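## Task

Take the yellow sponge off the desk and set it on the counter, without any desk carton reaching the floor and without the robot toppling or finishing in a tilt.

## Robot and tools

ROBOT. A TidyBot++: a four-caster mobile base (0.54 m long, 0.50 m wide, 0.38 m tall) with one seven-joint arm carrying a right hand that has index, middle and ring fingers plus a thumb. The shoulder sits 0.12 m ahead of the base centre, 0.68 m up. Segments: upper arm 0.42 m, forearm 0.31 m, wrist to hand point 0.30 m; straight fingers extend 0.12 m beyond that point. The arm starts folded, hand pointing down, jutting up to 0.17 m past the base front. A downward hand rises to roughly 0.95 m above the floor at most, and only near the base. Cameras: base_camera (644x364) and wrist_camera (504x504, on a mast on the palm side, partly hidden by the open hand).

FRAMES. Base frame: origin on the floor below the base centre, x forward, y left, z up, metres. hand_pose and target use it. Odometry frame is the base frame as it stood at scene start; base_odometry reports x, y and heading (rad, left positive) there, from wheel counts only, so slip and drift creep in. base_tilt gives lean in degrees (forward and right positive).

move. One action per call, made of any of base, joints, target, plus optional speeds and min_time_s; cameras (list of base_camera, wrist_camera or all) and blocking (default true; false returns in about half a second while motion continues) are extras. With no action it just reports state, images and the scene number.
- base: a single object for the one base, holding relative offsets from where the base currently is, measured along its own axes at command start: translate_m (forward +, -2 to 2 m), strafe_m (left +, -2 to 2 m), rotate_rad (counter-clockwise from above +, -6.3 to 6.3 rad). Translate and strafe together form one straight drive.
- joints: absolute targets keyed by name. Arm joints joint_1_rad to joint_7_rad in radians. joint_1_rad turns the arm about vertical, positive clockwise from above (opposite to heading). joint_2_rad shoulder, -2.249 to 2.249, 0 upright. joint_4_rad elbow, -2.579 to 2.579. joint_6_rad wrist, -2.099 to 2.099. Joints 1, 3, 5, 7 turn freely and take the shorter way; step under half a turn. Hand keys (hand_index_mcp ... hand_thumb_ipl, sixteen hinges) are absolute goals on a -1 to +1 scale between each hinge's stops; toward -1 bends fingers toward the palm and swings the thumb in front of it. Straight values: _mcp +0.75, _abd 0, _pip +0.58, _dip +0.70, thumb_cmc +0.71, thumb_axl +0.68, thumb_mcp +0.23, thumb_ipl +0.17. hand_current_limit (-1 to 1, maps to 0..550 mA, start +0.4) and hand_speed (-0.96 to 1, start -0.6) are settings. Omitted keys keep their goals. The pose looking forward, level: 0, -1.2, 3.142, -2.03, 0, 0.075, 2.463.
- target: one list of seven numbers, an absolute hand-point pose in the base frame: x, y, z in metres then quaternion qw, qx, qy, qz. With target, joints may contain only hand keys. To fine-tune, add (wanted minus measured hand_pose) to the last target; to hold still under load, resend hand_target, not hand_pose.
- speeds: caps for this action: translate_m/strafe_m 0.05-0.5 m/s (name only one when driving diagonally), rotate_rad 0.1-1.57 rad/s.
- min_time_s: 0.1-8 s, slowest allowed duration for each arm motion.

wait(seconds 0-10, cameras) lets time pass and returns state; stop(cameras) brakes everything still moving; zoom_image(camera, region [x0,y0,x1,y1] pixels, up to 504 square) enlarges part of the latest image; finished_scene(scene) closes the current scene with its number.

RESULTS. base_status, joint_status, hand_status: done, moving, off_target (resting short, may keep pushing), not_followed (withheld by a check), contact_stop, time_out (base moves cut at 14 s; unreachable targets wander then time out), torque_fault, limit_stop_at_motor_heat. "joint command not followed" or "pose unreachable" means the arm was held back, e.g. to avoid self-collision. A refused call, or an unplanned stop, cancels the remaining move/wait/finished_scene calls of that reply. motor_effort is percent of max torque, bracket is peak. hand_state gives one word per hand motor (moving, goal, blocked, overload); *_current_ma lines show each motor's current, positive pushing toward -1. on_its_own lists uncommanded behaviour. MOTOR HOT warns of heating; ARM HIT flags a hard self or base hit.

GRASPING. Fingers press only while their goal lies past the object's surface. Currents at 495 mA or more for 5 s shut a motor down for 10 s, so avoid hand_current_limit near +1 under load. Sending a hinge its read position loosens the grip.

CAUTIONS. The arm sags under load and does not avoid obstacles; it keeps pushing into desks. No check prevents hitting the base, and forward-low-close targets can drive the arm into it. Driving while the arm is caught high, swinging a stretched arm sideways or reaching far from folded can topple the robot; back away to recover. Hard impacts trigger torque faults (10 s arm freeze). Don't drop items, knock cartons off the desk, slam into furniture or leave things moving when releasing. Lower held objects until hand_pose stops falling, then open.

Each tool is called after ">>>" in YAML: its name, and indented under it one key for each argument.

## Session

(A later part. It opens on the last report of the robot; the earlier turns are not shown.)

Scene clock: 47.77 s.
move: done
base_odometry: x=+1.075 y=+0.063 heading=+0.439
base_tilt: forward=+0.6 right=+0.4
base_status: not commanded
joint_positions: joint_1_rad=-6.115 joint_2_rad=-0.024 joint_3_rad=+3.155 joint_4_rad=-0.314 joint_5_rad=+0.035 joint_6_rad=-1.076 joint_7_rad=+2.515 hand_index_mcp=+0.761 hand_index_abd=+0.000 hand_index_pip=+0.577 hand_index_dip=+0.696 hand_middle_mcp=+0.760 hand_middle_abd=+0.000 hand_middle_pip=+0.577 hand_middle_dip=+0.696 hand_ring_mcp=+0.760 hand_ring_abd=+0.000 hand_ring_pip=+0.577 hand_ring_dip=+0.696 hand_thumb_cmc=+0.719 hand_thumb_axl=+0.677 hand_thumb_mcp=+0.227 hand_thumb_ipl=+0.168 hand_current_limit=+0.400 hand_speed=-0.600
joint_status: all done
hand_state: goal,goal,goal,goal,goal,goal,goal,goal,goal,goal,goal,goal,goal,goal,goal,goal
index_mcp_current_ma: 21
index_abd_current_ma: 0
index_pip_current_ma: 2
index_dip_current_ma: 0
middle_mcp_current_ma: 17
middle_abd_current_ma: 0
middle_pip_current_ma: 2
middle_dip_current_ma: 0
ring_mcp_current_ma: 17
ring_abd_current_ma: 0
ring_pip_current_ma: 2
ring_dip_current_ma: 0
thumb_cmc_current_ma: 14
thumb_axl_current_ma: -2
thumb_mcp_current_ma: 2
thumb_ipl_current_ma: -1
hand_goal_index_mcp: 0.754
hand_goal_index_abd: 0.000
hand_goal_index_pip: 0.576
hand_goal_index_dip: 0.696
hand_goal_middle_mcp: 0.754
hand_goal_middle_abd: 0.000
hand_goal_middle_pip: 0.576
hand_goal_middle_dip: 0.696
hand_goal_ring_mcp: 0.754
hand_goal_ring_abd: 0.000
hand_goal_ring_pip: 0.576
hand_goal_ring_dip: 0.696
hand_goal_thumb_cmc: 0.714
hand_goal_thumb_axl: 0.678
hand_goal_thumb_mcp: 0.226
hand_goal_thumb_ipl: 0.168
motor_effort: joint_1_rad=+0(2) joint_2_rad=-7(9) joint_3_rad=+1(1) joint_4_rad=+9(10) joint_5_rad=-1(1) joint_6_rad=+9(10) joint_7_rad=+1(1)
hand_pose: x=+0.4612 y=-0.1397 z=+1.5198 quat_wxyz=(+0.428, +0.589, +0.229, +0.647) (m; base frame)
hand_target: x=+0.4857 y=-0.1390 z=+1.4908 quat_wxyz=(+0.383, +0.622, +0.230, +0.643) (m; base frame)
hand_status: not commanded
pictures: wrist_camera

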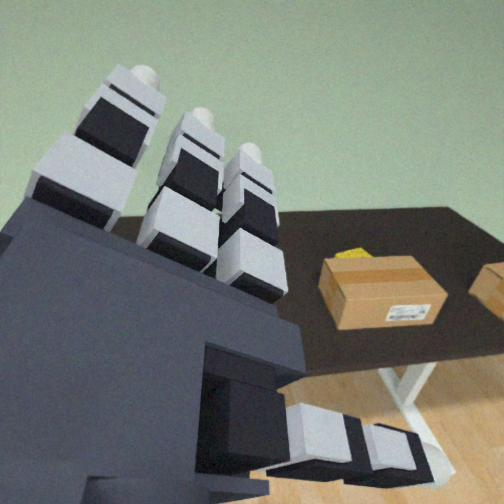

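>>> move:
  base: {"translate_m":0.3,"strafe_m":-0.35}
  joints: {"joint_1_rad":-6.4,"joint_6_rad":-1.45}
  speeds: {"translate_m":0.3}
  cameras: ["all"]

>>> zoom_image:
  camera: "wrist_camera"
  region: [252, 100, 504, 352]

Scene clock: 64.60 s.
move: done
base_odometry: x=+1.496 y=-0.126 heading=+0.439
base_tilt: forward=+0.6 right=+0.4
base_status: done
joint_positions: joint_1_rad=-6.386 joint_2_rad=-0.015 joint_3_rad=+3.155 joint_4_rad=-0.307 joint_5_rad=+0.033 joint_6_rad=-1.376 joint_7_rad=+2.515 hand_index_mcp=+0.761 hand_index_abd=+0.000 hand_index_pip=+0.577 hand_index_dip=+0.696 hand_middle_mcp=+0.760 hand_middle_abd=+0.000 hand_middle_pip=+0.577 hand_middle_dip=+0.696 hand_ring_mcp=+0.760 hand_ring_abd=+0.000 hand_ring_pip=+0.577 hand_ring_dip=+0.696 hand_thumb_cmc=+0.719 hand_thumb_axl=+0.677 hand_thumb_mcp=+0.227 hand_thumb_ipl=+0.168 hand_current_limit=+0.400 hand_speed=-0.600
joint_status: all done
hand_state: goal,goal,goal,goal,goal,goal,goal,goal,goal,goal,goal,goal,goal,goal,goal,goal
index_mcp_current_ma: 22
index_abd_current_ma: 0
index_pip_current_ma: 2
index_dip_current_ma: 0
middle_mcp_current_ma: 17
middle_abd_current_ma: 0
middle_pip_current_ma: 2
middle_dip_current_ma: 0
ring_mcp_current_ma: 18
ring_abd_current_ma: 0
ring_pip_current_ma: 2
ring_dip_current_ma: 0
thumb_cmc_current_ma: 14
thumb_axl_current_ma: -2
thumb_mcp_current_ma: 2
thumb_ipl_current_ma: -1
hand_goal_index_mcp: 0.754
hand_goal_index_abd: 0.000
hand_goal_index_pip: 0.576
hand_goal_index_dip: 0.696
hand_goal_middle_mcp: 0.754
hand_goal_middle_abd: 0.000
hand_goal_middle_pip: 0.576
hand_goal_middle_dip: 0.696
hand_goal_ring_mcp: 0.754
hand_goal_ring_abd: 0.000
hand_goal_ring_pip: 0.576
hand_goal_ring_dip: 0.696
hand_goal_thumb_cmc: 0.714
hand_goal_thumb_axl: 0.678
hand_goal_thumb_mcp: 0.226
hand_goal_thumb_ipl: 0.168
motor_effort: joint_1_rad=+0(2) joint_2_rad=-8(10) joint_3_rad=+1(2) joint_4_rad=+9(10) joint_5_rad=+0(1) joint_6_rad=+9(10) joint_7_rad=+1(1)
hand_pose: x=+0.5115 y=-0.0414 z=+1.4304 quat_wxyz=(+0.291, +0.648, +0.359, +0.606) (m; base frame)
hand_target: x=+0.5232 y=-0.0229 z=+1.4002 quat_wxyz=(+0.242, +0.672, +0.371, +0.593) (m; base frame)
hand_status: not commanded
pictures: base_camera, wrist_camera

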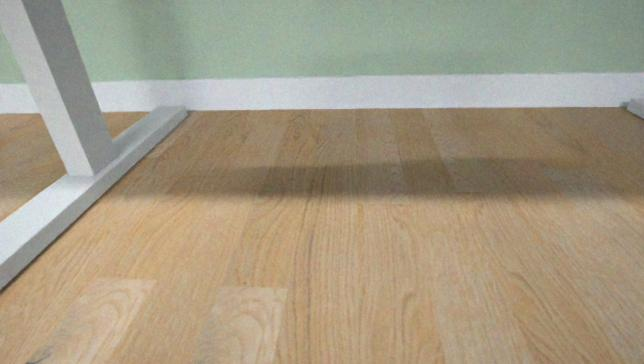

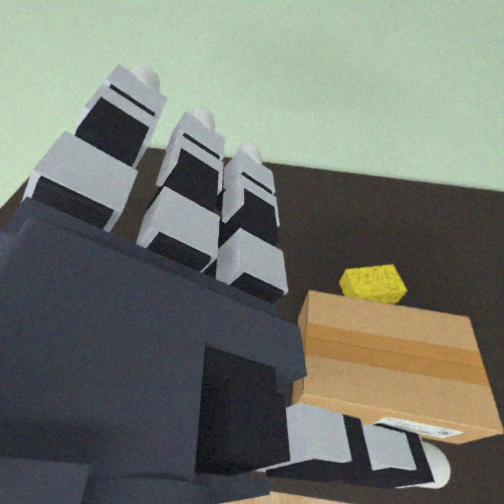

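Scaled by 2.000 from the camera's 504x504 image, which has a finer 720x720 frame.

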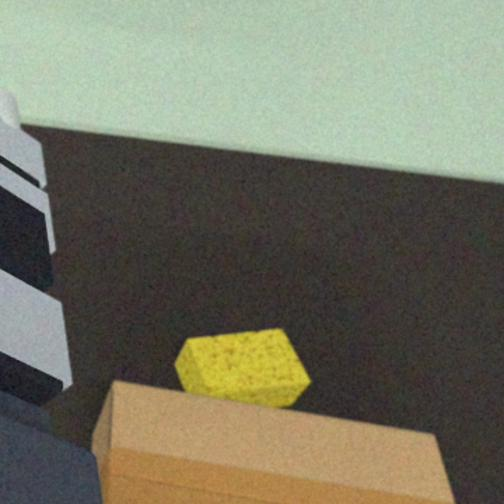

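>>> zoom_image:
  camera: "wrist_camera"
  region: [330, 250, 420, 340]

Scaled by 5.600 from the camera's 504x504 image, which has a finer 720x720 frame.

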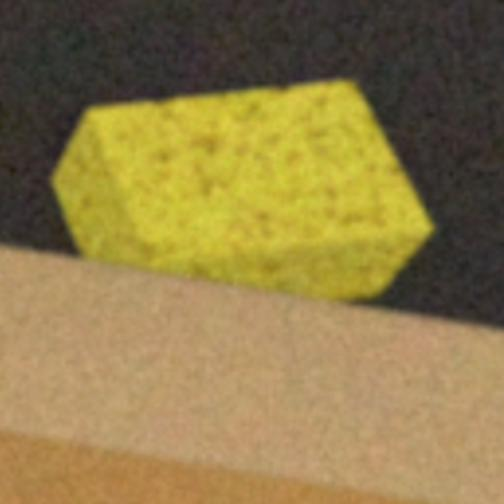

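>>> move:
  base: {"translate_m":0.12,"strafe_m":-0.46}
  speeds: {"translate_m":0.3}
  joints: {"joint_1_rad":-6.30,"joint_7_rad":0.0}

>>> move:
  joints: {"joint_2_rad":0.32,"joint_4_rad":-0.2,"joint_6_rad":-1.6}
  cameras: ["all"]

Scene clock: 91.23 s.
move: done
base_odometry: x=+1.800 y=-0.491 heading=+0.439
base_tilt: forward=+0.6 right=+0.4
base_status: done
joint_positions: joint_1_rad=-6.313 joint_2_rad=-0.015 joint_3_rad=+3.153 joint_4_rad=-0.307 joint_5_rad=+0.030 joint_6_rad=-1.376 joint_7_rad=+0.052 hand_index_mcp=+0.746 hand_index_abd=+0.002 hand_index_pip=+0.576 hand_index_dip=+0.696 hand_middle_mcp=+0.747 hand_middle_abd=+0.002 hand_middle_pip=+0.576 hand_middle_dip=+0.696 hand_ring_mcp=+0.747 hand_ring_abd=+0.001 hand_ring_pip=+0.576 hand_ring_dip=+0.696 hand_thumb_cmc=+0.708 hand_thumb_axl=+0.677 hand_thumb_mcp=+0.227 hand_thumb_ipl=+0.168 hand_current_limit=+0.400 hand_speed=-0.600
joint_status: all done
hand_state: goal,goal,goal,goal,goal,goal,goal,goal,goal,goal,goal,goal,goal,goal,goal,goal
index_mcp_current_ma: -26
index_abd_current_ma: 3
index_pip_current_ma: 0
index_dip_current_ma: 0
middle_mcp_current_ma: -21
middle_abd_current_ma: 3
middle_pip_current_ma: 0
middle_dip_current_ma: 0
ring_mcp_current_ma: -22
ring_abd_current_ma: 2
ring_pip_current_ma: 0
ring_dip_current_ma: 0
thumb_cmc_current_ma: -19
thumb_axl_current_ma: -2
thumb_mcp_current_ma: 2
thumb_ipl_current_ma: -1
hand_goal_index_mcp: 0.754
hand_goal_index_abd: 0.000
hand_goal_index_pip: 0.576
hand_goal_index_dip: 0.696
hand_goal_middle_mcp: 0.754
hand_goal_middle_abd: 0.000
hand_goal_middle_pip: 0.576
hand_goal_middle_dip: 0.696
hand_goal_ring_mcp: 0.754
hand_goal_ring_abd: 0.000
hand_goal_ring_pip: 0.576
hand_goal_ring_dip: 0.696
hand_goal_thumb_cmc: 0.714
hand_goal_thumb_axl: 0.678
hand_goal_thumb_mcp: 0.226
hand_goal_thumb_ipl: 0.168
motor_effort: joint_1_rad=+0(2) joint_2_rad=-8(9) joint_3_rad=+1(2) joint_4_rad=+9(10) joint_5_rad=+0(2) joint_6_rad=+8(10) joint_7_rad=+1(1)
hand_pose: x=+0.4949 y=+0.0173 z=+1.2885 quat_wxyz=(-0.458, +0.537, -0.511, +0.492) (m; base frame)
hand_target: x=+0.4929 y=+0.0302 z=+1.2655 quat_wxyz=(-0.457, +0.547, -0.538, +0.450) (m; base frame)
hand_status: not commanded
pictures: none

Scene clock: 92.93 s.
move: done
base_odometry: x=+1.800 y=-0.491 heading=+0.439
base_tilt: forward=+0.6 right=+0.4
base_status: not commanded
joint_positions: joint_1_rad=-6.313 joint_2_rad=+0.316 joint_3_rad=+3.153 joint_4_rad=-0.212 joint_5_rad=+0.030 joint_6_rad=-1.528 joint_7_rad=+0.051 hand_index_mcp=+0.745 hand_index_abd=+0.002 hand_index_pip=+0.576 hand_index_dip=+0.696 hand_middle_mcp=+0.746 hand_middle_abd=+0.002 hand_middle_pip=+0.576 hand_middle_dip=+0.696 hand_ring_mcp=+0.746 hand_ring_abd=+0.001 hand_ring_pip=+0.576 hand_ring_dip=+0.696 hand_thumb_cmc=+0.707 hand_thumb_axl=+0.677 hand_thumb_mcp=+0.225 hand_thumb_ipl=+0.168 hand_current_limit=+0.400 hand_speed=-0.600
joint_status: all done
hand_state: goal,goal,goal,goal,goal,goal,goal,goal,goal,goal,goal,goal,goal,goal,goal,goal
index_mcp_current_ma: -30
index_abd_current_ma: 3
index_pip_current_ma: 0
index_dip_current_ma: 0
middle_mcp_current_ma: -23
middle_abd_current_ma: 3
middle_pip_current_ma: 0
middle_dip_current_ma: 0
ring_mcp_current_ma: -25
ring_abd_current_ma: 2
ring_pip_current_ma: 0
ring_dip_current_ma: 0
thumb_cmc_current_ma: -19
thumb_axl_current_ma: -2
thumb_mcp_current_ma: -2
thumb_ipl_current_ma: -1
hand_goal_index_mcp: 0.754
hand_goal_index_abd: 0.000
hand_goal_index_pip: 0.576
hand_goal_index_dip: 0.696
hand_goal_middle_mcp: 0.754
hand_goal_middle_abd: 0.000
hand_goal_middle_pip: 0.576
hand_goal_middle_dip: 0.696
hand_goal_ring_mcp: 0.754
hand_goal_ring_abd: 0.000
hand_goal_ring_pip: 0.576
hand_goal_ring_dip: 0.696
hand_goal_thumb_cmc: 0.714
hand_goal_thumb_axl: 0.678
hand_goal_thumb_mcp: 0.226
hand_goal_thumb_ipl: 0.168
motor_effort: joint_1_rad=+0(0) joint_2_rad=-20(25) joint_3_rad=+1(1) joint_4_rad=+12(16) joint_5_rad=+0(1) joint_6_rad=+8(10) joint_7_rad=+1(1)
hand_pose: x=+0.6348 y=+0.0219 z=+1.1366 quat_wxyz=(-0.349, +0.622, -0.588, +0.382) (m; base frame)
hand_target: x=+0.6199 y=+0.0323 z=+1.1241 quat_wxyz=(-0.348, +0.622, -0.612, +0.343) (m; base frame)
hand_status: not commanded
pictures: base_camera, wrist_camera

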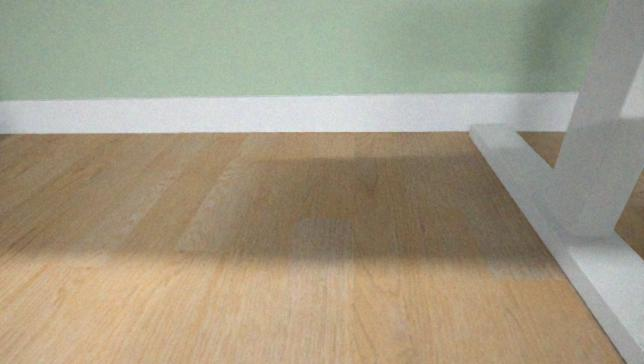

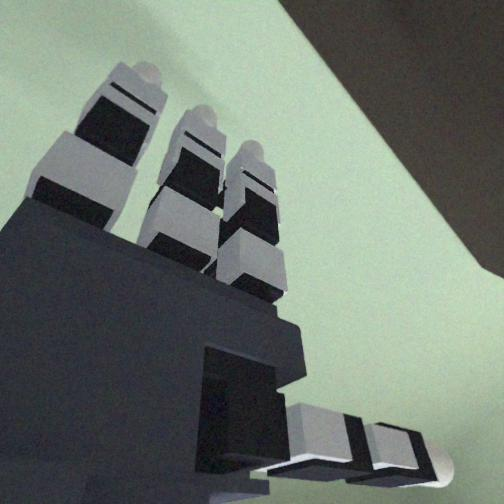

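>>> move:
  joints: {"joint_2_rad":0.26,"joint_4_rad":-0.50,"joint_6_rad":-1.84}
  min_time_s: 2.5
  cameras: ["wrist_camera"]

Scene clock: 97.57 s.
move: done
base_odometry: x=+1.800 y=-0.491 heading=+0.439
base_tilt: forward=+0.6 right=+0.4
base_status: not commanded
joint_positions: joint_1_rad=-6.313 joint_2_rad=+0.308 joint_3_rad=+3.153 joint_4_rad=-0.472 joint_5_rad=+0.030 joint_6_rad=-1.768 joint_7_rad=+0.051 hand_index_mcp=+0.756 hand_index_abd=+0.000 hand_index_pip=+0.580 hand_index_dip=+0.697 hand_middle_mcp=+0.746 hand_middle_abd=+0.002 hand_middle_pip=+0.576 hand_middle_dip=+0.696 hand_ring_mcp=+0.746 hand_ring_abd=+0.001 hand_ring_pip=+0.576 hand_ring_dip=+0.696 hand_thumb_cmc=+0.707 hand_thumb_axl=+0.677 hand_thumb_mcp=+0.224 hand_thumb_ipl=+0.168 hand_current_limit=+0.400 hand_speed=-0.600
joint_status: all done
hand_state: goal,goal,goal,goal,goal,goal,goal,goal,goal,goal,goal,goal,goal,goal,goal,goal
index_mcp_current_ma: 5
index_abd_current_ma: 0
index_pip_current_ma: 12
index_dip_current_ma: 3
middle_mcp_current_ma: -23
middle_abd_current_ma: 3
middle_pip_current_ma: 0
middle_dip_current_ma: 0
ring_mcp_current_ma: -25
ring_abd_current_ma: 2
ring_pip_current_ma: 0
ring_dip_current_ma: 0
thumb_cmc_current_ma: -19
thumb_axl_current_ma: -2
thumb_mcp_current_ma: -5
thumb_ipl_current_ma: -1
hand_goal_index_mcp: 0.754
hand_goal_index_abd: 0.000
hand_goal_index_pip: 0.576
hand_goal_index_dip: 0.696
hand_goal_middle_mcp: 0.754
hand_goal_middle_abd: 0.000
hand_goal_middle_pip: 0.576
hand_goal_middle_dip: 0.696
hand_goal_ring_mcp: 0.754
hand_goal_ring_abd: 0.000
hand_goal_ring_pip: 0.576
hand_goal_ring_dip: 0.696
hand_goal_thumb_cmc: 0.714
hand_goal_thumb_axl: 0.678
hand_goal_thumb_mcp: 0.226
hand_goal_thumb_ipl: 0.168
motor_effort: joint_1_rad=+0(1) joint_2_rad=-21(22) joint_3_rad=+0(1) joint_4_rad=+12(14) joint_5_rad=+0(1) joint_6_rad=+4(8) joint_7_rad=+1(1)
hand_pose: x=+0.5649 y=+0.0209 z=+1.0080 quat_wxyz=(-0.193, +0.695, -0.657, +0.220) (m; base frame)
hand_target: x=+0.5259 y=+0.0308 z=+1.0141 quat_wxyz=(-0.191, +0.687, -0.676, +0.188) (m; base frame)
hand_status: not commanded
pictures: wrist_camera

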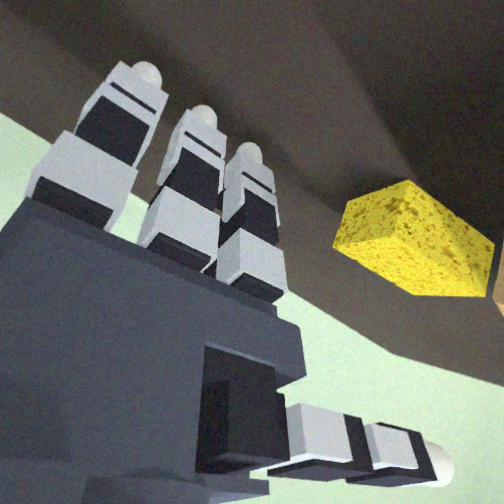

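>>> move:
  joints: {"joint_2_rad":0.28,"joint_4_rad":-0.38,"joint_6_rad":-2.0}
  min_time_s: 1.5
  cameras: ["wrist_camera"]

Scene clock: 103.10 s.
move: done
base_odometry: x=+1.800 y=-0.491 heading=+0.439
base_tilt: forward=+0.6 right=+0.4
base_status: not commanded
joint_positions: joint_1_rad=-6.313 joint_2_rad=+0.308 joint_3_rad=+3.153 joint_4_rad=-0.392 joint_5_rad=+0.030 joint_6_rad=-1.933 joint_7_rad=+0.051 hand_index_mcp=+0.763 hand_index_abd=-0.002 hand_index_pip=+0.587 hand_index_dip=+0.705 hand_middle_mcp=+0.751 hand_middle_abd=+0.001 hand_middle_pip=+0.577 hand_middle_dip=+0.699 hand_ring_mcp=+0.747 hand_ring_abd=+0.001 hand_ring_pip=+0.576 hand_ring_dip=+0.696 hand_thumb_cmc=+0.707 hand_thumb_axl=+0.677 hand_thumb_mcp=+0.224 hand_thumb_ipl=+0.168 hand_current_limit=+0.400 hand_speed=-0.600
joint_status: all done
hand_state: goal,goal,goal,goal,goal,goal,goal,goal,goal,goal,goal,goal,goal,goal,goal,goal
index_mcp_current_ma: 29
index_abd_current_ma: -4
index_pip_current_ma: 35
index_dip_current_ma: 25
middle_mcp_current_ma: -9
middle_abd_current_ma: 1
middle_pip_current_ma: 3
middle_dip_current_ma: 7
ring_mcp_current_ma: -20
ring_abd_current_ma: 2
ring_pip_current_ma: 0
ring_dip_current_ma: 0
thumb_cmc_current_ma: -19
thumb_axl_current_ma: -2
thumb_mcp_current_ma: -5
thumb_ipl_current_ma: -1
hand_goal_index_mcp: 0.754
hand_goal_index_abd: 0.000
hand_goal_index_pip: 0.576
hand_goal_index_dip: 0.696
hand_goal_middle_mcp: 0.754
hand_goal_middle_abd: 0.000
hand_goal_middle_pip: 0.576
hand_goal_middle_dip: 0.696
hand_goal_ring_mcp: 0.754
hand_goal_ring_abd: 0.000
hand_goal_ring_pip: 0.576
hand_goal_ring_dip: 0.696
hand_goal_thumb_cmc: 0.714
hand_goal_thumb_axl: 0.678
hand_goal_thumb_mcp: 0.226
hand_goal_thumb_ipl: 0.168
motor_effort: joint_1_rad=+0(1) joint_2_rad=-20(22) joint_3_rad=+0(1) joint_4_rad=+11(13) joint_5_rad=+0(1) joint_6_rad=+4(6) joint_7_rad=+1(1)
hand_pose: x=+0.5207 y=+0.0210 z=+1.0178 quat_wxyz=(-0.165, +0.702, -0.666, +0.190) (m; base frame)
hand_target: x=+0.4919 y=+0.0302 z=+1.0280 quat_wxyz=(-0.170, +0.692, -0.681, +0.167) (m; base frame)
hand_status: not commanded
pictures: wrist_camera

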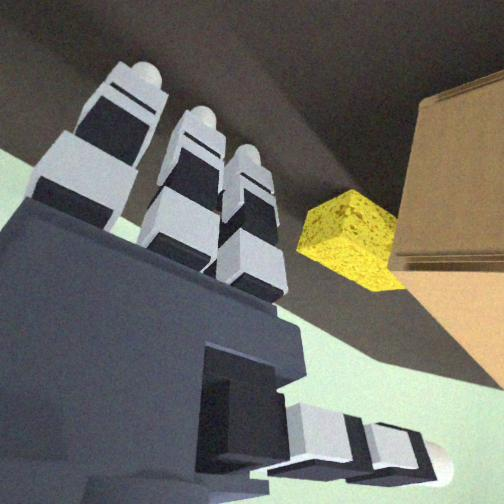

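>>> move:
  joints: {"joint_2_rad":0.25}
  min_time_s: 1

Scene clock: 105.47 s.
move: done
base_odometry: x=+1.800 y=-0.491 heading=+0.439
base_tilt: forward=+0.6 right=+0.4
base_status: not commanded
joint_positions: joint_1_rad=-6.313 joint_2_rad=+0.304 joint_3_rad=+3.153 joint_4_rad=-0.392 joint_5_rad=+0.030 joint_6_rad=-1.936 joint_7_rad=+0.051 hand_index_mcp=+0.752 hand_index_abd=-0.002 hand_index_pip=+0.579 hand_index_dip=+0.700 hand_middle_mcp=+0.751 hand_middle_abd=+0.001 hand_middle_pip=+0.577 hand_middle_dip=+0.699 hand_ring_mcp=+0.747 hand_ring_abd=+0.001 hand_ring_pip=+0.576 hand_ring_dip=+0.696 hand_thumb_cmc=+0.707 hand_thumb_axl=+0.677 hand_thumb_mcp=+0.224 hand_thumb_ipl=+0.168 hand_current_limit=+0.400 hand_speed=-0.600
joint_status: all done
hand_state: goal,goal,goal,goal,goal,goal,goal,goal,goal,goal,goal,goal,goal,goal,goal,goal
index_mcp_current_ma: -4
index_abd_current_ma: -4
index_pip_current_ma: 6
index_dip_current_ma: 10
middle_mcp_current_ma: -9
middle_abd_current_ma: 1
middle_pip_current_ma: 3
middle_dip_current_ma: 7
ring_mcp_current_ma: -20
ring_abd_current_ma: 2
ring_pip_current_ma: 0
ring_dip_current_ma: 0
thumb_cmc_current_ma: -19
thumb_axl_current_ma: -2
thumb_mcp_current_ma: -5
thumb_ipl_current_ma: -1
hand_goal_index_mcp: 0.754
hand_goal_index_abd: 0.000
hand_goal_index_pip: 0.576
hand_goal_index_dip: 0.696
hand_goal_middle_mcp: 0.754
hand_goal_middle_abd: 0.000
hand_goal_middle_pip: 0.576
hand_goal_middle_dip: 0.696
hand_goal_ring_mcp: 0.754
hand_goal_ring_abd: 0.000
hand_goal_ring_pip: 0.576
hand_goal_ring_dip: 0.696
hand_goal_thumb_cmc: 0.714
hand_goal_thumb_axl: 0.678
hand_goal_thumb_mcp: 0.226
hand_goal_thumb_ipl: 0.168
motor_effort: joint_1_rad=+0(1) joint_2_rad=-19(21) joint_3_rad=+0(1) joint_4_rad=+12(12) joint_5_rad=+0(1) joint_6_rad=+4(6) joint_7_rad=+1(1)
hand_pose: x=+0.5187 y=+0.0209 z=+1.0192 quat_wxyz=(-0.166, +0.702, -0.666, +0.191) (m; base frame)
hand_target: x=+0.4813 y=+0.0300 z=+1.0390 quat_wxyz=(-0.180, +0.690, -0.678, +0.177) (m; base frame)
hand_status: not commanded
pictures: none

>>> move:
  joints: {"joint_2_rad":0.22}
  min_time_s: 1
  cameras: ["wrist_camera"]

Scene clock: 107.17 s.
move: done
base_odometry: x=+1.800 y=-0.491 heading=+0.439
base_tilt: forward=+0.6 right=+0.4
base_status: not commanded
joint_positions: joint_1_rad=-6.313 joint_2_rad=+0.271 joint_3_rad=+3.153 joint_4_rad=-0.392 joint_5_rad=+0.030 joint_6_rad=-1.936 joint_7_rad=+0.051 hand_index_mcp=+0.750 hand_index_abd=-0.002 hand_index_pip=+0.577 hand_index_dip=+0.699 hand_middle_mcp=+0.751 hand_middle_abd=+0.001 hand_middle_pip=+0.577 hand_middle_dip=+0.699 hand_ring_mcp=+0.747 hand_ring_abd=+0.001 hand_ring_pip=+0.576 hand_ring_dip=+0.696 hand_thumb_cmc=+0.707 hand_thumb_axl=+0.677 hand_thumb_mcp=+0.224 hand_thumb_ipl=+0.168 hand_current_limit=+0.400 hand_speed=-0.600
joint_status: all done
hand_state: goal,goal,goal,goal,goal,goal,goal,goal,goal,goal,goal,goal,goal,goal,goal,goal
index_mcp_current_ma: -12
index_abd_current_ma: -4
index_pip_current_ma: 3
index_dip_current_ma: 6
middle_mcp_current_ma: -9
middle_abd_current_ma: 1
middle_pip_current_ma: 3
middle_dip_current_ma: 7
ring_mcp_current_ma: -20
ring_abd_current_ma: 2
ring_pip_current_ma: 0
ring_dip_current_ma: 0
thumb_cmc_current_ma: -19
thumb_axl_current_ma: -2
thumb_mcp_current_ma: -5
thumb_ipl_current_ma: -1
hand_goal_index_mcp: 0.754
hand_goal_index_abd: 0.000
hand_goal_index_pip: 0.576
hand_goal_index_dip: 0.696
hand_goal_middle_mcp: 0.754
hand_goal_middle_abd: 0.000
hand_goal_middle_pip: 0.576
hand_goal_middle_dip: 0.696
hand_goal_ring_mcp: 0.754
hand_goal_ring_abd: 0.000
hand_goal_ring_pip: 0.576
hand_goal_ring_dip: 0.696
hand_goal_thumb_cmc: 0.714
hand_goal_thumb_axl: 0.678
hand_goal_thumb_mcp: 0.226
hand_goal_thumb_ipl: 0.168
motor_effort: joint_1_rad=+0(0) joint_2_rad=-19(21) joint_3_rad=+1(1) joint_4_rad=+11(12) joint_5_rad=+0(1) joint_6_rad=+5(6) joint_7_rad=+1(1)
hand_pose: x=+0.5075 y=+0.0206 z=+1.0320 quat_wxyz=(-0.177, +0.699, -0.663, +0.202) (m; base frame)
hand_target: x=+0.4705 y=+0.0299 z=+1.0497 quat_wxyz=(-0.191, +0.687, -0.676, +0.188) (m; base frame)
hand_status: not commanded
pictures: wrist_camera

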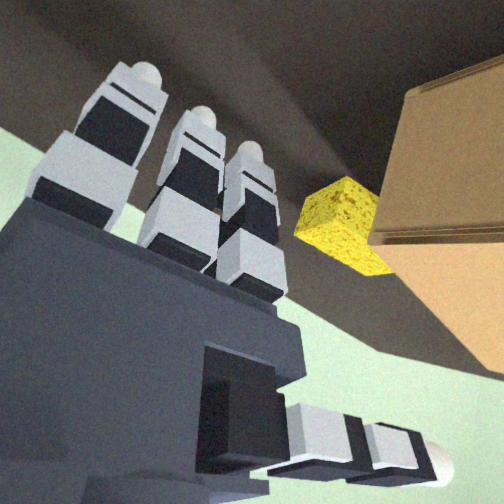

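>>> move:
  base: {"strafe_m":0.2}
  speeds: {"strafe_m":0.1}
  cameras: ["wrist_camera"]

Scene clock: 110.43 s.
move: done
base_odometry: x=+1.715 y=-0.310 heading=+0.439
base_tilt: forward=+0.6 right=+0.4
base_status: done
joint_positions: joint_1_rad=-6.306 joint_2_rad=+0.270 joint_3_rad=+3.153 joint_4_rad=-0.392 joint_5_rad=+0.029 joint_6_rad=-1.936 joint_7_rad=+0.051 hand_index_mcp=+0.749 hand_index_abd=-0.002 hand_index_pip=+0.577 hand_index_dip=+0.699 hand_middle_mcp=+0.750 hand_middle_abd=+0.001 hand_middle_pip=+0.577 hand_middle_dip=+0.699 hand_ring_mcp=+0.747 hand_ring_abd=+0.001 hand_ring_pip=+0.576 hand_ring_dip=+0.696 hand_thumb_cmc=+0.707 hand_thumb_axl=+0.677 hand_thumb_mcp=+0.224 hand_thumb_ipl=+0.168 hand_current_limit=+0.400 hand_speed=-0.600
joint_status: not commanded
hand_state: goal,goal,goal,goal,goal,goal,goal,goal,goal,goal,goal,goal,goal,goal,goal,goal
index_mcp_current_ma: -14
index_abd_current_ma: -4
index_pip_current_ma: 2
index_dip_current_ma: 6
middle_mcp_current_ma: -10
middle_abd_current_ma: 1
middle_pip_current_ma: 3
middle_dip_current_ma: 7
ring_mcp_current_ma: -20
ring_abd_current_ma: 2
ring_pip_current_ma: 0
ring_dip_current_ma: 0
thumb_cmc_current_ma: -19
thumb_axl_current_ma: -2
thumb_mcp_current_ma: -5
thumb_ipl_current_ma: -1
hand_goal_index_mcp: 0.754
hand_goal_index_abd: 0.000
hand_goal_index_pip: 0.576
hand_goal_index_dip: 0.696
hand_goal_middle_mcp: 0.754
hand_goal_middle_abd: 0.000
hand_goal_middle_pip: 0.576
hand_goal_middle_dip: 0.696
hand_goal_ring_mcp: 0.754
hand_goal_ring_abd: 0.000
hand_goal_ring_pip: 0.576
hand_goal_ring_dip: 0.696
hand_goal_thumb_cmc: 0.714
hand_goal_thumb_axl: 0.678
hand_goal_thumb_mcp: 0.226
hand_goal_thumb_ipl: 0.168
motor_effort: joint_1_rad=+1(2) joint_2_rad=-19(20) joint_3_rad=+1(1) joint_4_rad=+11(12) joint_5_rad=+0(1) joint_6_rad=+5(6) joint_7_rad=+1(1)
hand_pose: x=+0.5070 y=+0.0181 z=+1.0327 quat_wxyz=(-0.177, +0.696, -0.665, +0.203) (m; base frame)
hand_target: x=+0.4705 y=+0.0299 z=+1.0497 quat_wxyz=(-0.191, +0.687, -0.676, +0.188) (m; base frame)
hand_status: not commanded
pictures: wrist_camera

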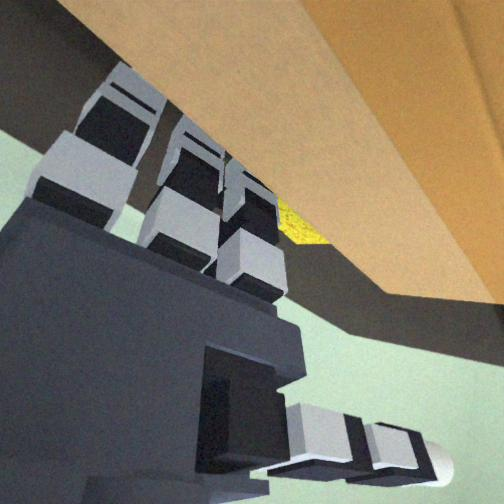

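>>> move:
  base: {"strafe_m":0.13}
  speeds: {"strafe_m":0.1}
  cameras: ["wrist_camera"]

Scene clock: 112.63 s.
move: done
base_odometry: x=+1.660 y=-0.192 heading=+0.439
base_tilt: forward=+0.6 right=+0.4
base_status: done
joint_positions: joint_1_rad=-6.303 joint_2_rad=+0.269 joint_3_rad=+3.152 joint_4_rad=-0.392 joint_5_rad=+0.028 joint_6_rad=-1.936 joint_7_rad=+0.051 hand_index_mcp=+0.749 hand_index_abd=-0.002 hand_index_pip=+0.577 hand_index_dip=+0.698 hand_middle_mcp=+0.750 hand_middle_abd=+0.001 hand_middle_pip=+0.577 hand_middle_dip=+0.699 hand_ring_mcp=+0.747 hand_ring_abd=+0.001 hand_ring_pip=+0.576 hand_ring_dip=+0.696 hand_thumb_cmc=+0.707 hand_thumb_axl=+0.677 hand_thumb_mcp=+0.224 hand_thumb_ipl=+0.168 hand_current_limit=+0.400 hand_speed=-0.600
joint_status: not commanded
hand_state: goal,goal,goal,goal,goal,goal,goal,goal,goal,goal,goal,goal,goal,goal,goal,goal
index_mcp_current_ma: -15
index_abd_current_ma: -4
index_pip_current_ma: 1
index_dip_current_ma: 6
middle_mcp_current_ma: -10
middle_abd_current_ma: 1
middle_pip_current_ma: 3
middle_dip_current_ma: 7
ring_mcp_current_ma: -20
ring_abd_current_ma: 2
ring_pip_current_ma: 0
ring_dip_current_ma: 0
thumb_cmc_current_ma: -19
thumb_axl_current_ma: -2
thumb_mcp_current_ma: -5
thumb_ipl_current_ma: -1
hand_goal_index_mcp: 0.754
hand_goal_index_abd: 0.000
hand_goal_index_pip: 0.576
hand_goal_index_dip: 0.696
hand_goal_middle_mcp: 0.754
hand_goal_middle_abd: 0.000
hand_goal_middle_pip: 0.576
hand_goal_middle_dip: 0.696
hand_goal_ring_mcp: 0.754
hand_goal_ring_abd: 0.000
hand_goal_ring_pip: 0.576
hand_goal_ring_dip: 0.696
hand_goal_thumb_cmc: 0.714
hand_goal_thumb_axl: 0.678
hand_goal_thumb_mcp: 0.226
hand_goal_thumb_ipl: 0.168
motor_effort: joint_1_rad=+0(2) joint_2_rad=-19(20) joint_3_rad=+1(1) joint_4_rad=+11(12) joint_5_rad=+0(1) joint_6_rad=+5(6) joint_7_rad=+1(1)
hand_pose: x=+0.5068 y=+0.0171 z=+1.0329 quat_wxyz=(-0.177, +0.696, -0.666, +0.203) (m; base frame)
hand_target: x=+0.4705 y=+0.0299 z=+1.0497 quat_wxyz=(-0.191, +0.687, -0.676, +0.188) (m; base frame)
hand_status: not commanded
pictures: wrist_camera

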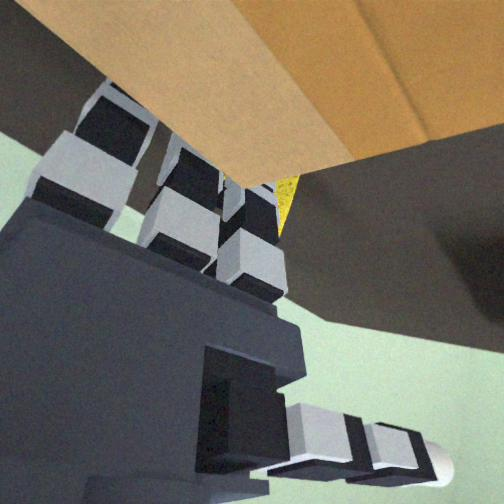

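>>> move:
  base: {"strafe_m":0.1}
  speeds: {"strafe_m":0.1}
  cameras: ["wrist_camera"]

Scene clock: 115.10 s.
move: done
base_odometry: x=+1.618 y=-0.102 heading=+0.439
base_tilt: forward=+0.6 right=+0.4
base_status: done
joint_positions: joint_1_rad=-6.301 joint_2_rad=+0.269 joint_3_rad=+3.152 joint_4_rad=-0.392 joint_5_rad=+0.028 joint_6_rad=-1.936 joint_7_rad=+0.051 hand_index_mcp=+0.748 hand_index_abd=-0.002 hand_index_pip=+0.576 hand_index_dip=+0.698 hand_middle_mcp=+0.750 hand_middle_abd=+0.001 hand_middle_pip=+0.577 hand_middle_dip=+0.699 hand_ring_mcp=+0.747 hand_ring_abd=+0.001 hand_ring_pip=+0.576 hand_ring_dip=+0.696 hand_thumb_cmc=+0.707 hand_thumb_axl=+0.677 hand_thumb_mcp=+0.224 hand_thumb_ipl=+0.168 hand_current_limit=+0.400 hand_speed=-0.600
joint_status: not commanded
hand_state: goal,goal,goal,goal,goal,goal,goal,goal,goal,goal,goal,goal,goal,goal,goal,goal
index_mcp_current_ma: -17
index_abd_current_ma: -4
index_pip_current_ma: 1
index_dip_current_ma: 5
middle_mcp_current_ma: -10
middle_abd_current_ma: 1
middle_pip_current_ma: 3
middle_dip_current_ma: 7
ring_mcp_current_ma: -20
ring_abd_current_ma: 2
ring_pip_current_ma: 0
ring_dip_current_ma: 0
thumb_cmc_current_ma: -19
thumb_axl_current_ma: -2
thumb_mcp_current_ma: -5
thumb_ipl_current_ma: -1
hand_goal_index_mcp: 0.754
hand_goal_index_abd: 0.000
hand_goal_index_pip: 0.576
hand_goal_index_dip: 0.696
hand_goal_middle_mcp: 0.754
hand_goal_middle_abd: 0.000
hand_goal_middle_pip: 0.576
hand_goal_middle_dip: 0.696
hand_goal_ring_mcp: 0.754
hand_goal_ring_abd: 0.000
hand_goal_ring_pip: 0.576
hand_goal_ring_dip: 0.696
hand_goal_thumb_cmc: 0.714
hand_goal_thumb_axl: 0.678
hand_goal_thumb_mcp: 0.226
hand_goal_thumb_ipl: 0.168
motor_effort: joint_1_rad=+0(2) joint_2_rad=-19(20) joint_3_rad=+1(1) joint_4_rad=+11(12) joint_5_rad=-1(2) joint_6_rad=+6(6) joint_7_rad=+1(1)
hand_pose: x=+0.5067 y=+0.0168 z=+1.0331 quat_wxyz=(-0.177, +0.695, -0.666, +0.203) (m; base frame)
hand_target: x=+0.4705 y=+0.0299 z=+1.0497 quat_wxyz=(-0.191, +0.687, -0.676, +0.188) (m; base frame)
hand_status: not commanded
pictures: wrist_camera

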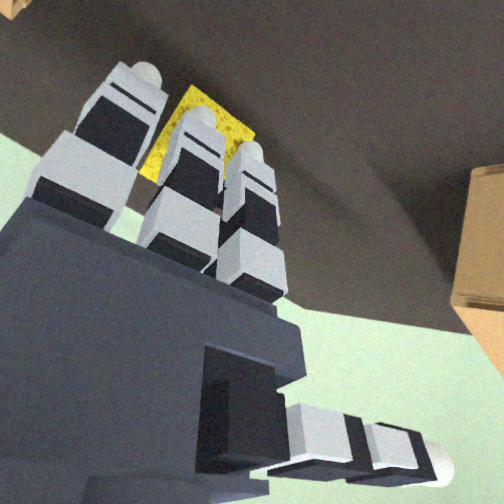

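>>> move:
  joints: {"joint_2_rad":-0.1}
  min_time_s: 1.5

>>> move:
  base: {"strafe_m":0.3}
  joints: {"joint_1_rad":-6.4,"joint_2_rad":0.0,"joint_4_rad":-0.3,"joint_6_rad":-1.45,"joint_7_rad":2.463}
  cameras: ["wrist_camera"]

>>> zoom_image:
  camera: "wrist_camera"
  region: [252, 150, 504, 402]

Scene clock: 121.93 s.
move: done
base_odometry: x=+1.618 y=-0.102 heading=+0.439
base_tilt: forward=+0.6 right=+0.4
base_status: not commanded
joint_positions: joint_1_rad=-6.301 joint_2_rad=-0.080 joint_3_rad=+3.152 joint_4_rad=-0.388 joint_5_rad=+0.028 joint_6_rad=-1.936 joint_7_rad=+0.051 hand_index_mcp=+0.747 hand_index_abd=-0.002 hand_index_pip=+0.576 hand_index_dip=+0.698 hand_middle_mcp=+0.748 hand_middle_abd=+0.001 hand_middle_pip=+0.577 hand_middle_dip=+0.699 hand_ring_mcp=+0.747 hand_ring_abd=+0.001 hand_ring_pip=+0.576 hand_ring_dip=+0.696 hand_thumb_cmc=+0.707 hand_thumb_axl=+0.677 hand_thumb_mcp=+0.224 hand_thumb_ipl=+0.168 hand_current_limit=+0.400 hand_speed=-0.600
joint_status: all done
hand_state: goal,goal,goal,goal,goal,goal,goal,goal,goal,goal,goal,goal,goal,goal,goal,goal
index_mcp_current_ma: -21
index_abd_current_ma: -4
index_pip_current_ma: 1
index_dip_current_ma: 5
middle_mcp_current_ma: -16
middle_abd_current_ma: 1
middle_pip_current_ma: 1
middle_dip_current_ma: 7
ring_mcp_current_ma: -20
ring_abd_current_ma: 2
ring_pip_current_ma: 0
ring_dip_current_ma: 0
thumb_cmc_current_ma: -19
thumb_axl_current_ma: -2
thumb_mcp_current_ma: -5
thumb_ipl_current_ma: -1
hand_goal_index_mcp: 0.754
hand_goal_index_abd: 0.000
hand_goal_index_pip: 0.576
hand_goal_index_dip: 0.696
hand_goal_middle_mcp: 0.754
hand_goal_middle_abd: 0.000
hand_goal_middle_pip: 0.576
hand_goal_middle_dip: 0.696
hand_goal_ring_mcp: 0.754
hand_goal_ring_abd: 0.000
hand_goal_ring_pip: 0.576
hand_goal_ring_dip: 0.696
hand_goal_thumb_cmc: 0.714
hand_goal_thumb_axl: 0.678
hand_goal_thumb_mcp: 0.226
hand_goal_thumb_ipl: 0.168
motor_effort: joint_1_rad=+0(1) joint_2_rad=-4(21) joint_3_rad=+1(1) joint_4_rad=+8(13) joint_5_rad=-1(1) joint_6_rad=+7(8) joint_7_rad=+1(1)
hand_pose: x=+0.3630 y=+0.0142 z=+1.1456 quat_wxyz=(-0.294, +0.648, -0.625, +0.320) (m; base frame)
hand_target: x=+0.3369 y=+0.0276 z=+1.1418 quat_wxyz=(-0.298, +0.648, -0.637, +0.293) (m; base frame)
hand_status: not commanded
pictures: none

Scene clock: 124.80 s.
move: done
base_odometry: x=+1.490 y=+0.170 heading=+0.439
base_tilt: forward=+0.6 right=+0.4
base_status: done
joint_positions: joint_1_rad=-6.385 joint_2_rad=-0.027 joint_3_rad=+3.151 joint_4_rad=-0.314 joint_5_rad=+0.026 joint_6_rad=-1.514 joint_7_rad=+2.412 hand_index_mcp=+0.759 hand_index_abd=+0.001 hand_index_pip=+0.576 hand_index_dip=+0.698 hand_middle_mcp=+0.758 hand_middle_abd=+0.001 hand_middle_pip=+0.577 hand_middle_dip=+0.699 hand_ring_mcp=+0.758 hand_ring_abd=+0.001 hand_ring_pip=+0.576 hand_ring_dip=+0.696 hand_thumb_cmc=+0.718 hand_thumb_axl=+0.677 hand_thumb_mcp=+0.224 hand_thumb_ipl=+0.168 hand_current_limit=+0.400 hand_speed=-0.600
joint_status: all done
hand_state: goal,goal,goal,goal,goal,goal,goal,goal,goal,goal,goal,goal,goal,goal,goal,goal
index_mcp_current_ma: 15
index_abd_current_ma: 2
index_pip_current_ma: 1
index_dip_current_ma: 5
middle_mcp_current_ma: 11
middle_abd_current_ma: 2
middle_pip_current_ma: 1
middle_dip_current_ma: 7
ring_mcp_current_ma: 12
ring_abd_current_ma: 2
ring_pip_current_ma: 0
ring_dip_current_ma: 0
thumb_cmc_current_ma: 10
thumb_axl_current_ma: -2
thumb_mcp_current_ma: -5
thumb_ipl_current_ma: -1
hand_goal_index_mcp: 0.754
hand_goal_index_abd: 0.000
hand_goal_index_pip: 0.576
hand_goal_index_dip: 0.696
hand_goal_middle_mcp: 0.754
hand_goal_middle_abd: 0.000
hand_goal_middle_pip: 0.576
hand_goal_middle_dip: 0.696
hand_goal_ring_mcp: 0.754
hand_goal_ring_abd: 0.000
hand_goal_ring_pip: 0.576
hand_goal_ring_dip: 0.696
hand_goal_thumb_cmc: 0.714
hand_goal_thumb_axl: 0.678
hand_goal_thumb_mcp: 0.226
hand_goal_thumb_ipl: 0.168
motor_effort: joint_1_rad=+0(2) joint_2_rad=-7(9) joint_3_rad=+1(2) joint_4_rad=+9(10) joint_5_rad=+0(2) joint_6_rad=+9(10) joint_7_rad=+1(1)
hand_pose: x=+0.5049 y=-0.0445 z=+1.3828 quat_wxyz=(+0.237, +0.703, +0.346, +0.575) (m; base frame)
hand_target: x=+0.5232 y=-0.0229 z=+1.4002 quat_wxyz=(+0.242, +0.672, +0.371, +0.593) (m; base frame)
hand_status: not commanded
pictures: wrist_camera

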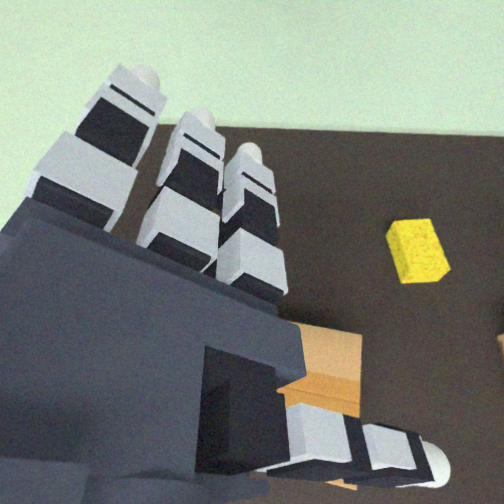

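Scaled by 2.000 from the camera's 504x504 image, which has a finer 720x720 frame.

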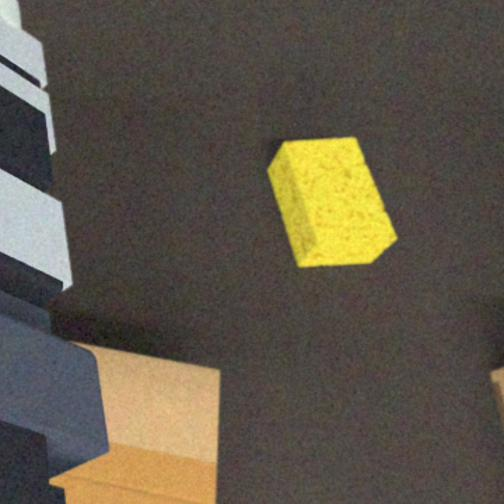

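>>> move:
  joints: {"joint_1_rad":-6.43,"joint_2_rad":0.195,"joint_4_rad":-0.826,"joint_6_rad":-0.79,"joint_7_rad":0.0,"hand_index_mcp":0.34,"hand_middle_mcp":0.34,"hand_index_pip":-0.15,"hand_middle_pip":-0.15,"hand_thumb_cmc":-0.571,"hand_thumb_mcp":0.455}
  min_time_s: 2.5
  cameras: ["wrist_camera"]

Scene clock: 132.03 s.
move: done
base_odometry: x=+1.490 y=+0.170 heading=+0.439
base_tilt: forward=+0.6 right=+0.4
base_status: not commanded
joint_positions: joint_1_rad=-6.415 joint_2_rad=+0.170 joint_3_rad=+3.151 joint_4_rad=-0.803 joint_5_rad=+0.026 joint_6_rad=-0.855 joint_7_rad=+0.054 hand_index_mcp=+0.336 hand_index_abd=+0.001 hand_index_pip=-0.147 hand_index_dip=+0.698 hand_middle_mcp=+0.337 hand_middle_abd=+0.001 hand_middle_pip=-0.147 hand_middle_dip=+0.699 hand_ring_mcp=+0.746 hand_ring_abd=+0.001 hand_ring_pip=+0.576 hand_ring_dip=+0.696 hand_thumb_cmc=-0.567 hand_thumb_axl=+0.677 hand_thumb_mcp=+0.452 hand_thumb_ipl=+0.168 hand_current_limit=+0.400 hand_speed=-0.600
joint_status: all done
hand_state: goal,goal,goal,goal,goal,goal,goal,goal,goal,goal,goal,goal,goal,goal,goal,goal
index_mcp_current_ma: -12
index_abd_current_ma: 2
index_pip_current_ma: 7
index_dip_current_ma: 5
middle_mcp_current_ma: -9
middle_abd_current_ma: 2
middle_pip_current_ma: 7
middle_dip_current_ma: 7
ring_mcp_current_ma: -23
ring_abd_current_ma: 2
ring_pip_current_ma: 0
ring_dip_current_ma: 0
thumb_cmc_current_ma: 8
thumb_axl_current_ma: -2
thumb_mcp_current_ma: -13
thumb_ipl_current_ma: -1
hand_goal_index_mcp: 0.340
hand_goal_index_abd: 0.000
hand_goal_index_pip: -0.150
hand_goal_index_dip: 0.696
hand_goal_middle_mcp: 0.340
hand_goal_middle_abd: 0.000
hand_goal_middle_pip: -0.150
hand_goal_middle_dip: 0.696
hand_goal_ring_mcp: 0.754
hand_goal_ring_abd: 0.000
hand_goal_ring_pip: 0.576
hand_goal_ring_dip: 0.696
hand_goal_thumb_cmc: -0.570
hand_goal_thumb_axl: 0.678
hand_goal_thumb_mcp: 0.456
hand_goal_thumb_ipl: 0.168
motor_effort: joint_1_rad=+0(1) joint_2_rad=-21(22) joint_3_rad=+1(1) joint_4_rad=+16(18) joint_5_rad=+0(1) joint_6_rad=+8(10) joint_7_rad=+1(2)
hand_pose: x=+0.7141 y=+0.0864 z=+1.1127 quat_wxyz=(-0.437, +0.608, -0.507, +0.426) (m; base frame)
hand_target: x=+0.7310 y=+0.1146 z=+1.1046 quat_wxyz=(-0.467, +0.596, -0.514, +0.403) (m; base frame)
hand_status: not commanded
pictures: wrist_camera

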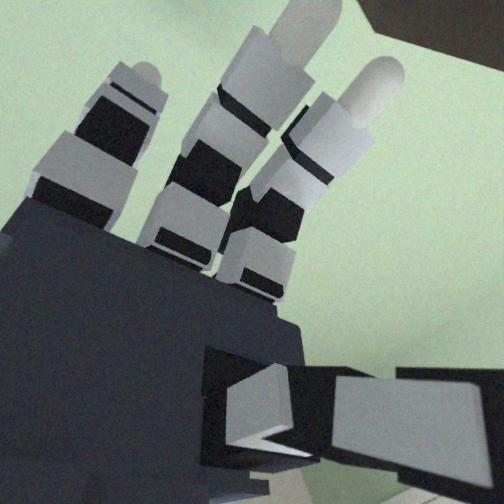

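>>> move:
  base: {"strafe_m":-0.368}
  speeds: {"strafe_m":0.3}
  joints: {"joint_6_rad":-0.65}
  cameras: ["wrist_camera"]

Scene clock: 135.67 s.
move: done
base_odometry: x=+1.646 y=-0.163 heading=+0.438
base_tilt: forward=+0.6 right=+0.4
base_status: done
joint_positions: joint_1_rad=-6.428 joint_2_rad=+0.174 joint_3_rad=+3.148 joint_4_rad=-0.808 joint_5_rad=+0.026 joint_6_rad=-0.694 joint_7_rad=+0.052 hand_index_mcp=+0.333 hand_index_abd=+0.001 hand_index_pip=-0.148 hand_index_dip=+0.698 hand_middle_mcp=+0.335 hand_middle_abd=+0.001 hand_middle_pip=-0.148 hand_middle_dip=+0.699 hand_ring_mcp=+0.745 hand_ring_abd=+0.001 hand_ring_pip=+0.575 hand_ring_dip=+0.696 hand_thumb_cmc=-0.568 hand_thumb_axl=+0.677 hand_thumb_mcp=+0.452 hand_thumb_ipl=+0.168 hand_current_limit=+0.400 hand_speed=-0.600
joint_status: all done
hand_state: goal,goal,goal,goal,goal,goal,goal,goal,goal,goal,goal,goal,goal,goal,goal,goal
index_mcp_current_ma: -20
index_abd_current_ma: 2
index_pip_current_ma: 5
index_dip_current_ma: 5
middle_mcp_current_ma: -15
middle_abd_current_ma: 2
middle_pip_current_ma: 6
middle_dip_current_ma: 7
ring_mcp_current_ma: -30
ring_abd_current_ma: 2
ring_pip_current_ma: -1
ring_dip_current_ma: 0
thumb_cmc_current_ma: 4
thumb_axl_current_ma: -2
thumb_mcp_current_ma: -13
thumb_ipl_current_ma: -1
hand_goal_index_mcp: 0.340
hand_goal_index_abd: 0.000
hand_goal_index_pip: -0.150
hand_goal_index_dip: 0.696
hand_goal_middle_mcp: 0.340
hand_goal_middle_abd: 0.000
hand_goal_middle_pip: -0.150
hand_goal_middle_dip: 0.696
hand_goal_ring_mcp: 0.754
hand_goal_ring_abd: 0.000
hand_goal_ring_pip: 0.576
hand_goal_ring_dip: 0.696
hand_goal_thumb_cmc: -0.570
hand_goal_thumb_axl: 0.678
hand_goal_thumb_mcp: 0.456
hand_goal_thumb_ipl: 0.168
motor_effort: joint_1_rad=+0(2) joint_2_rad=-20(26) joint_3_rad=+1(2) joint_4_rad=+17(19) joint_5_rad=+0(1) joint_6_rad=+8(10) joint_7_rad=+1(1)
hand_pose: x=+0.7363 y=+0.0993 z=+1.1532 quat_wxyz=(-0.484, +0.574, -0.472, +0.462) (m; base frame)
hand_target: x=+0.7496 y=+0.1173 z=+1.1441 quat_wxyz=(-0.508, +0.561, -0.485, +0.438) (m; base frame)
hand_status: not commanded
pictures: wrist_camera

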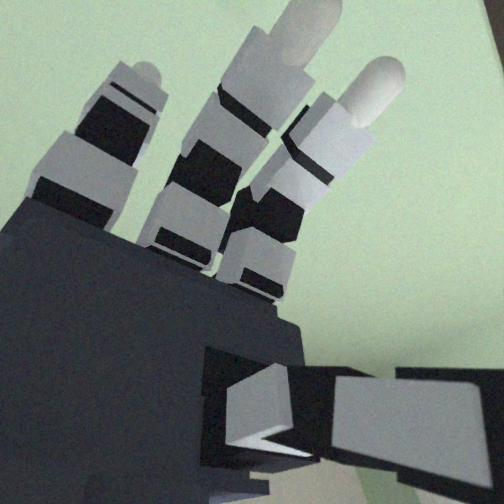

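>>> move:
  joints: {"joint_2_rad":0.03,"joint_4_rad":-1.33,"joint_6_rad":-0.34}
  min_time_s: 3
  cameras: ["wrist_camera"]

Scene clock: 140.57 s.
move: done
base_odometry: x=+1.646 y=-0.163 heading=+0.438
base_tilt: forward=+0.6 right=+0.4
base_status: not commanded
joint_positions: joint_1_rad=-6.428 joint_2_rad=+0.086 joint_3_rad=+3.148 joint_4_rad=-1.303 joint_5_rad=+0.026 joint_6_rad=-0.406 joint_7_rad=+0.052 hand_index_mcp=+0.333 hand_index_abd=+0.001 hand_index_pip=-0.148 hand_index_dip=+0.698 hand_middle_mcp=+0.335 hand_middle_abd=+0.001 hand_middle_pip=-0.148 hand_middle_dip=+0.699 hand_ring_mcp=+0.745 hand_ring_abd=+0.001 hand_ring_pip=+0.575 hand_ring_dip=+0.696 hand_thumb_cmc=-0.568 hand_thumb_axl=+0.677 hand_thumb_mcp=+0.452 hand_thumb_ipl=+0.168 hand_current_limit=+0.400 hand_speed=-0.600
joint_status: all done
hand_state: goal,goal,goal,goal,goal,goal,goal,goal,goal,goal,goal,goal,goal,goal,goal,goal
index_mcp_current_ma: -20
index_abd_current_ma: 2
index_pip_current_ma: 5
index_dip_current_ma: 5
middle_mcp_current_ma: -15
middle_abd_current_ma: 2
middle_pip_current_ma: 6
middle_dip_current_ma: 7
ring_mcp_current_ma: -30
ring_abd_current_ma: 2
ring_pip_current_ma: -1
ring_dip_current_ma: 0
thumb_cmc_current_ma: 4
thumb_axl_current_ma: -2
thumb_mcp_current_ma: -13
thumb_ipl_current_ma: -1
hand_goal_index_mcp: 0.340
hand_goal_index_abd: 0.000
hand_goal_index_pip: -0.150
hand_goal_index_dip: 0.696
hand_goal_middle_mcp: 0.340
hand_goal_middle_abd: 0.000
hand_goal_middle_pip: -0.150
hand_goal_middle_dip: 0.696
hand_goal_ring_mcp: 0.754
hand_goal_ring_abd: 0.000
hand_goal_ring_pip: 0.576
hand_goal_ring_dip: 0.696
hand_goal_thumb_cmc: -0.570
hand_goal_thumb_axl: 0.678
hand_goal_thumb_mcp: 0.456
hand_goal_thumb_ipl: 0.168
motor_effort: joint_1_rad=+0(1) joint_2_rad=-20(24) joint_3_rad=+1(1) joint_4_rad=+19(20) joint_5_rad=+0(1) joint_6_rad=+8(10) joint_7_rad=+1(1)
hand_pose: x=+0.7314 y=+0.0998 z=+1.0063 quat_wxyz=(-0.452, +0.607, -0.493, +0.430) (m; base frame)
hand_target: x=+0.7170 y=+0.1125 z=+1.0450 quat_wxyz=(-0.500, +0.569, -0.491, +0.431) (m; base frame)
hand_status: not commanded
pictures: wrist_camera

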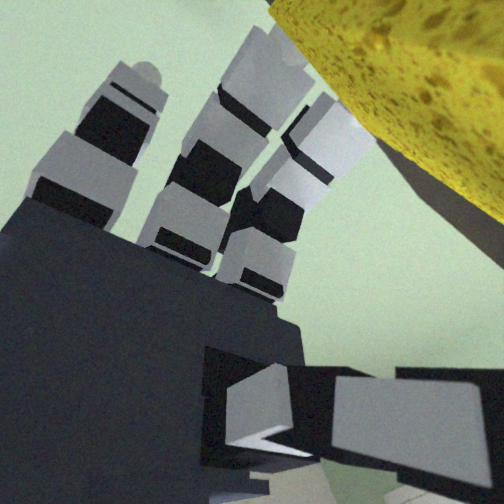

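>>> move:
  base: {"strafe_m":-0.018}
  speeds: {"strafe_m":0.05}
  cameras: ["wrist_camera"]

Scene clock: 145.57 s.
move: done
base_odometry: x=+1.654 y=-0.180 heading=+0.437
base_tilt: forward=+0.6 right=+0.4
base_status: done
joint_positions: joint_1_rad=-6.428 joint_2_rad=+0.085 joint_3_rad=+3.148 joint_4_rad=-1.303 joint_5_rad=+0.026 joint_6_rad=-0.405 joint_7_rad=+0.052 hand_index_mcp=+0.333 hand_index_abd=+0.001 hand_index_pip=-0.148 hand_index_dip=+0.698 hand_middle_mcp=+0.335 hand_middle_abd=+0.001 hand_middle_pip=-0.148 hand_middle_dip=+0.699 hand_ring_mcp=+0.745 hand_ring_abd=+0.001 hand_ring_pip=+0.575 hand_ring_dip=+0.696 hand_thumb_cmc=-0.568 hand_thumb_axl=+0.677 hand_thumb_mcp=+0.452 hand_thumb_ipl=+0.168 hand_current_limit=+0.400 hand_speed=-0.600
joint_status: not commanded
hand_state: goal,goal,goal,goal,goal,goal,goal,goal,goal,goal,goal,goal,goal,goal,goal,goal
index_mcp_current_ma: -20
index_abd_current_ma: 2
index_pip_current_ma: 5
index_dip_current_ma: 5
middle_mcp_current_ma: -15
middle_abd_current_ma: 2
middle_pip_current_ma: 6
middle_dip_current_ma: 7
ring_mcp_current_ma: -30
ring_abd_current_ma: 2
ring_pip_current_ma: -1
ring_dip_current_ma: 0
thumb_cmc_current_ma: 4
thumb_axl_current_ma: -2
thumb_mcp_current_ma: -13
thumb_ipl_current_ma: -1
hand_goal_index_mcp: 0.340
hand_goal_index_abd: 0.000
hand_goal_index_pip: -0.150
hand_goal_index_dip: 0.696
hand_goal_middle_mcp: 0.340
hand_goal_middle_abd: 0.000
hand_goal_middle_pip: -0.150
hand_goal_middle_dip: 0.696
hand_goal_ring_mcp: 0.754
hand_goal_ring_abd: 0.000
hand_goal_ring_pip: 0.576
hand_goal_ring_dip: 0.696
hand_goal_thumb_cmc: -0.570
hand_goal_thumb_axl: 0.678
hand_goal_thumb_mcp: 0.456
hand_goal_thumb_ipl: 0.168
motor_effort: joint_1_rad=+0(2) joint_2_rad=-20(21) joint_3_rad=+1(2) joint_4_rad=+19(19) joint_5_rad=+0(1) joint_6_rad=+9(9) joint_7_rad=+1(1)
hand_pose: x=+0.7311 y=+0.1004 z=+1.0074 quat_wxyz=(-0.452, +0.606, -0.492, +0.430) (m; base frame)
hand_target: x=+0.7170 y=+0.1125 z=+1.0450 quat_wxyz=(-0.500, +0.569, -0.491, +0.431) (m; base frame)
hand_status: not commanded
pictures: wrist_camera

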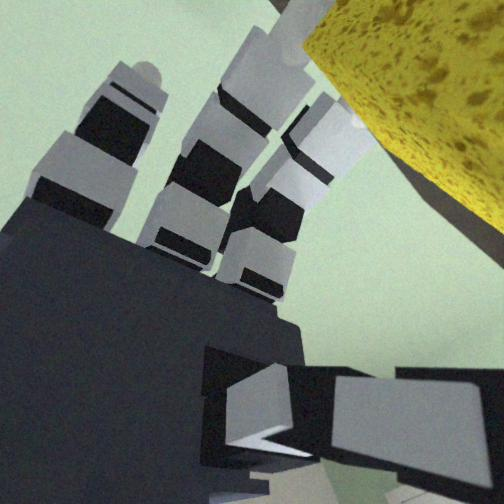

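>>> move:
  joints: {"hand_index_mcp":0.19,"hand_middle_mcp":0.19,"hand_index_pip":-0.2,"hand_middle_pip":-0.2,"hand_thumb_mcp":0.26,"hand_speed":-0.85}
  cameras: ["wrist_camera"]

Scene clock: 147.23 s.
move: off_target
base_odometry: x=+1.654 y=-0.180 heading=+0.437
base_tilt: forward=+0.6 right=+0.4
base_status: not commanded
joint_positions: joint_1_rad=-6.428 joint_2_rad=+0.084 joint_3_rad=+3.148 joint_4_rad=-1.303 joint_5_rad=+0.026 joint_6_rad=-0.403 joint_7_rad=+0.052 hand_index_mcp=+0.211 hand_index_abd=+0.001 hand_index_pip=-0.182 hand_index_dip=+0.704 hand_middle_mcp=+0.205 hand_middle_abd=+0.001 hand_middle_pip=-0.183 hand_middle_dip=+0.703 hand_ring_mcp=+0.745 hand_ring_abd=+0.001 hand_ring_pip=+0.575 hand_ring_dip=+0.696 hand_thumb_cmc=-0.567 hand_thumb_axl=+0.677 hand_thumb_mcp=+0.318 hand_thumb_ipl=+0.180 hand_current_limit=+0.400 hand_speed=-0.850
joint_status: hand_index_mcp off_target (ended at +0.211, target +0.190); hand_thumb_mcp off_target (ended at +0.318, target +0.260); the others done
hand_state: blocked,goal,goal,goal,goal,goal,goal,goal,goal,goal,goal,goal,goal,goal,blocked,goal
index_mcp_current_ma: 76
index_abd_current_ma: 2
index_pip_current_ma: 57
index_dip_current_ma: 24
middle_mcp_current_ma: 51
middle_abd_current_ma: 2
middle_pip_current_ma: 56
middle_dip_current_ma: 21
ring_mcp_current_ma: -30
ring_abd_current_ma: 2
ring_pip_current_ma: -1
ring_dip_current_ma: 0
thumb_cmc_current_ma: 9
thumb_axl_current_ma: -2
thumb_mcp_current_ma: 303
thumb_ipl_current_ma: 50
hand_goal_index_mcp: 0.190
hand_goal_index_abd: 0.000
hand_goal_index_pip: -0.200
hand_goal_index_dip: 0.696
hand_goal_middle_mcp: 0.190
hand_goal_middle_abd: 0.000
hand_goal_middle_pip: -0.200
hand_goal_middle_dip: 0.696
hand_goal_ring_mcp: 0.754
hand_goal_ring_abd: 0.000
hand_goal_ring_pip: 0.576
hand_goal_ring_dip: 0.696
hand_goal_thumb_cmc: -0.570
hand_goal_thumb_axl: 0.678
hand_goal_thumb_mcp: 0.260
hand_goal_thumb_ipl: 0.168
motor_effort: joint_1_rad=+0(0) joint_2_rad=-20(21) joint_3_rad=+1(1) joint_4_rad=+19(19) joint_5_rad=+0(1) joint_6_rad=+9(9) joint_7_rad=+1(1)
hand_pose: x=+0.7309 y=+0.1004 z=+1.0084 quat_wxyz=(-0.453, +0.606, -0.492, +0.431) (m; base frame)
hand_target: x=+0.7170 y=+0.1125 z=+1.0450 quat_wxyz=(-0.500, +0.569, -0.491, +0.431) (m; base frame)
hand_status: not commanded
pictures: wrist_camera

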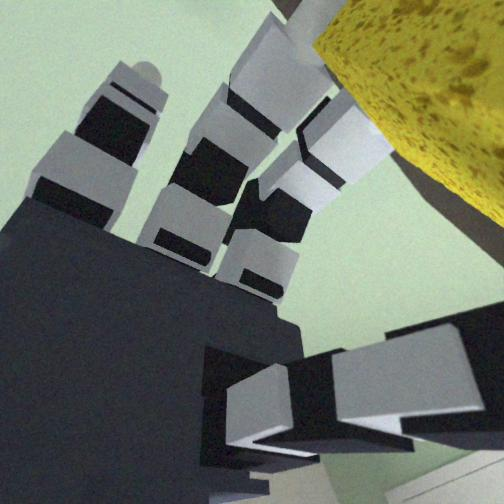

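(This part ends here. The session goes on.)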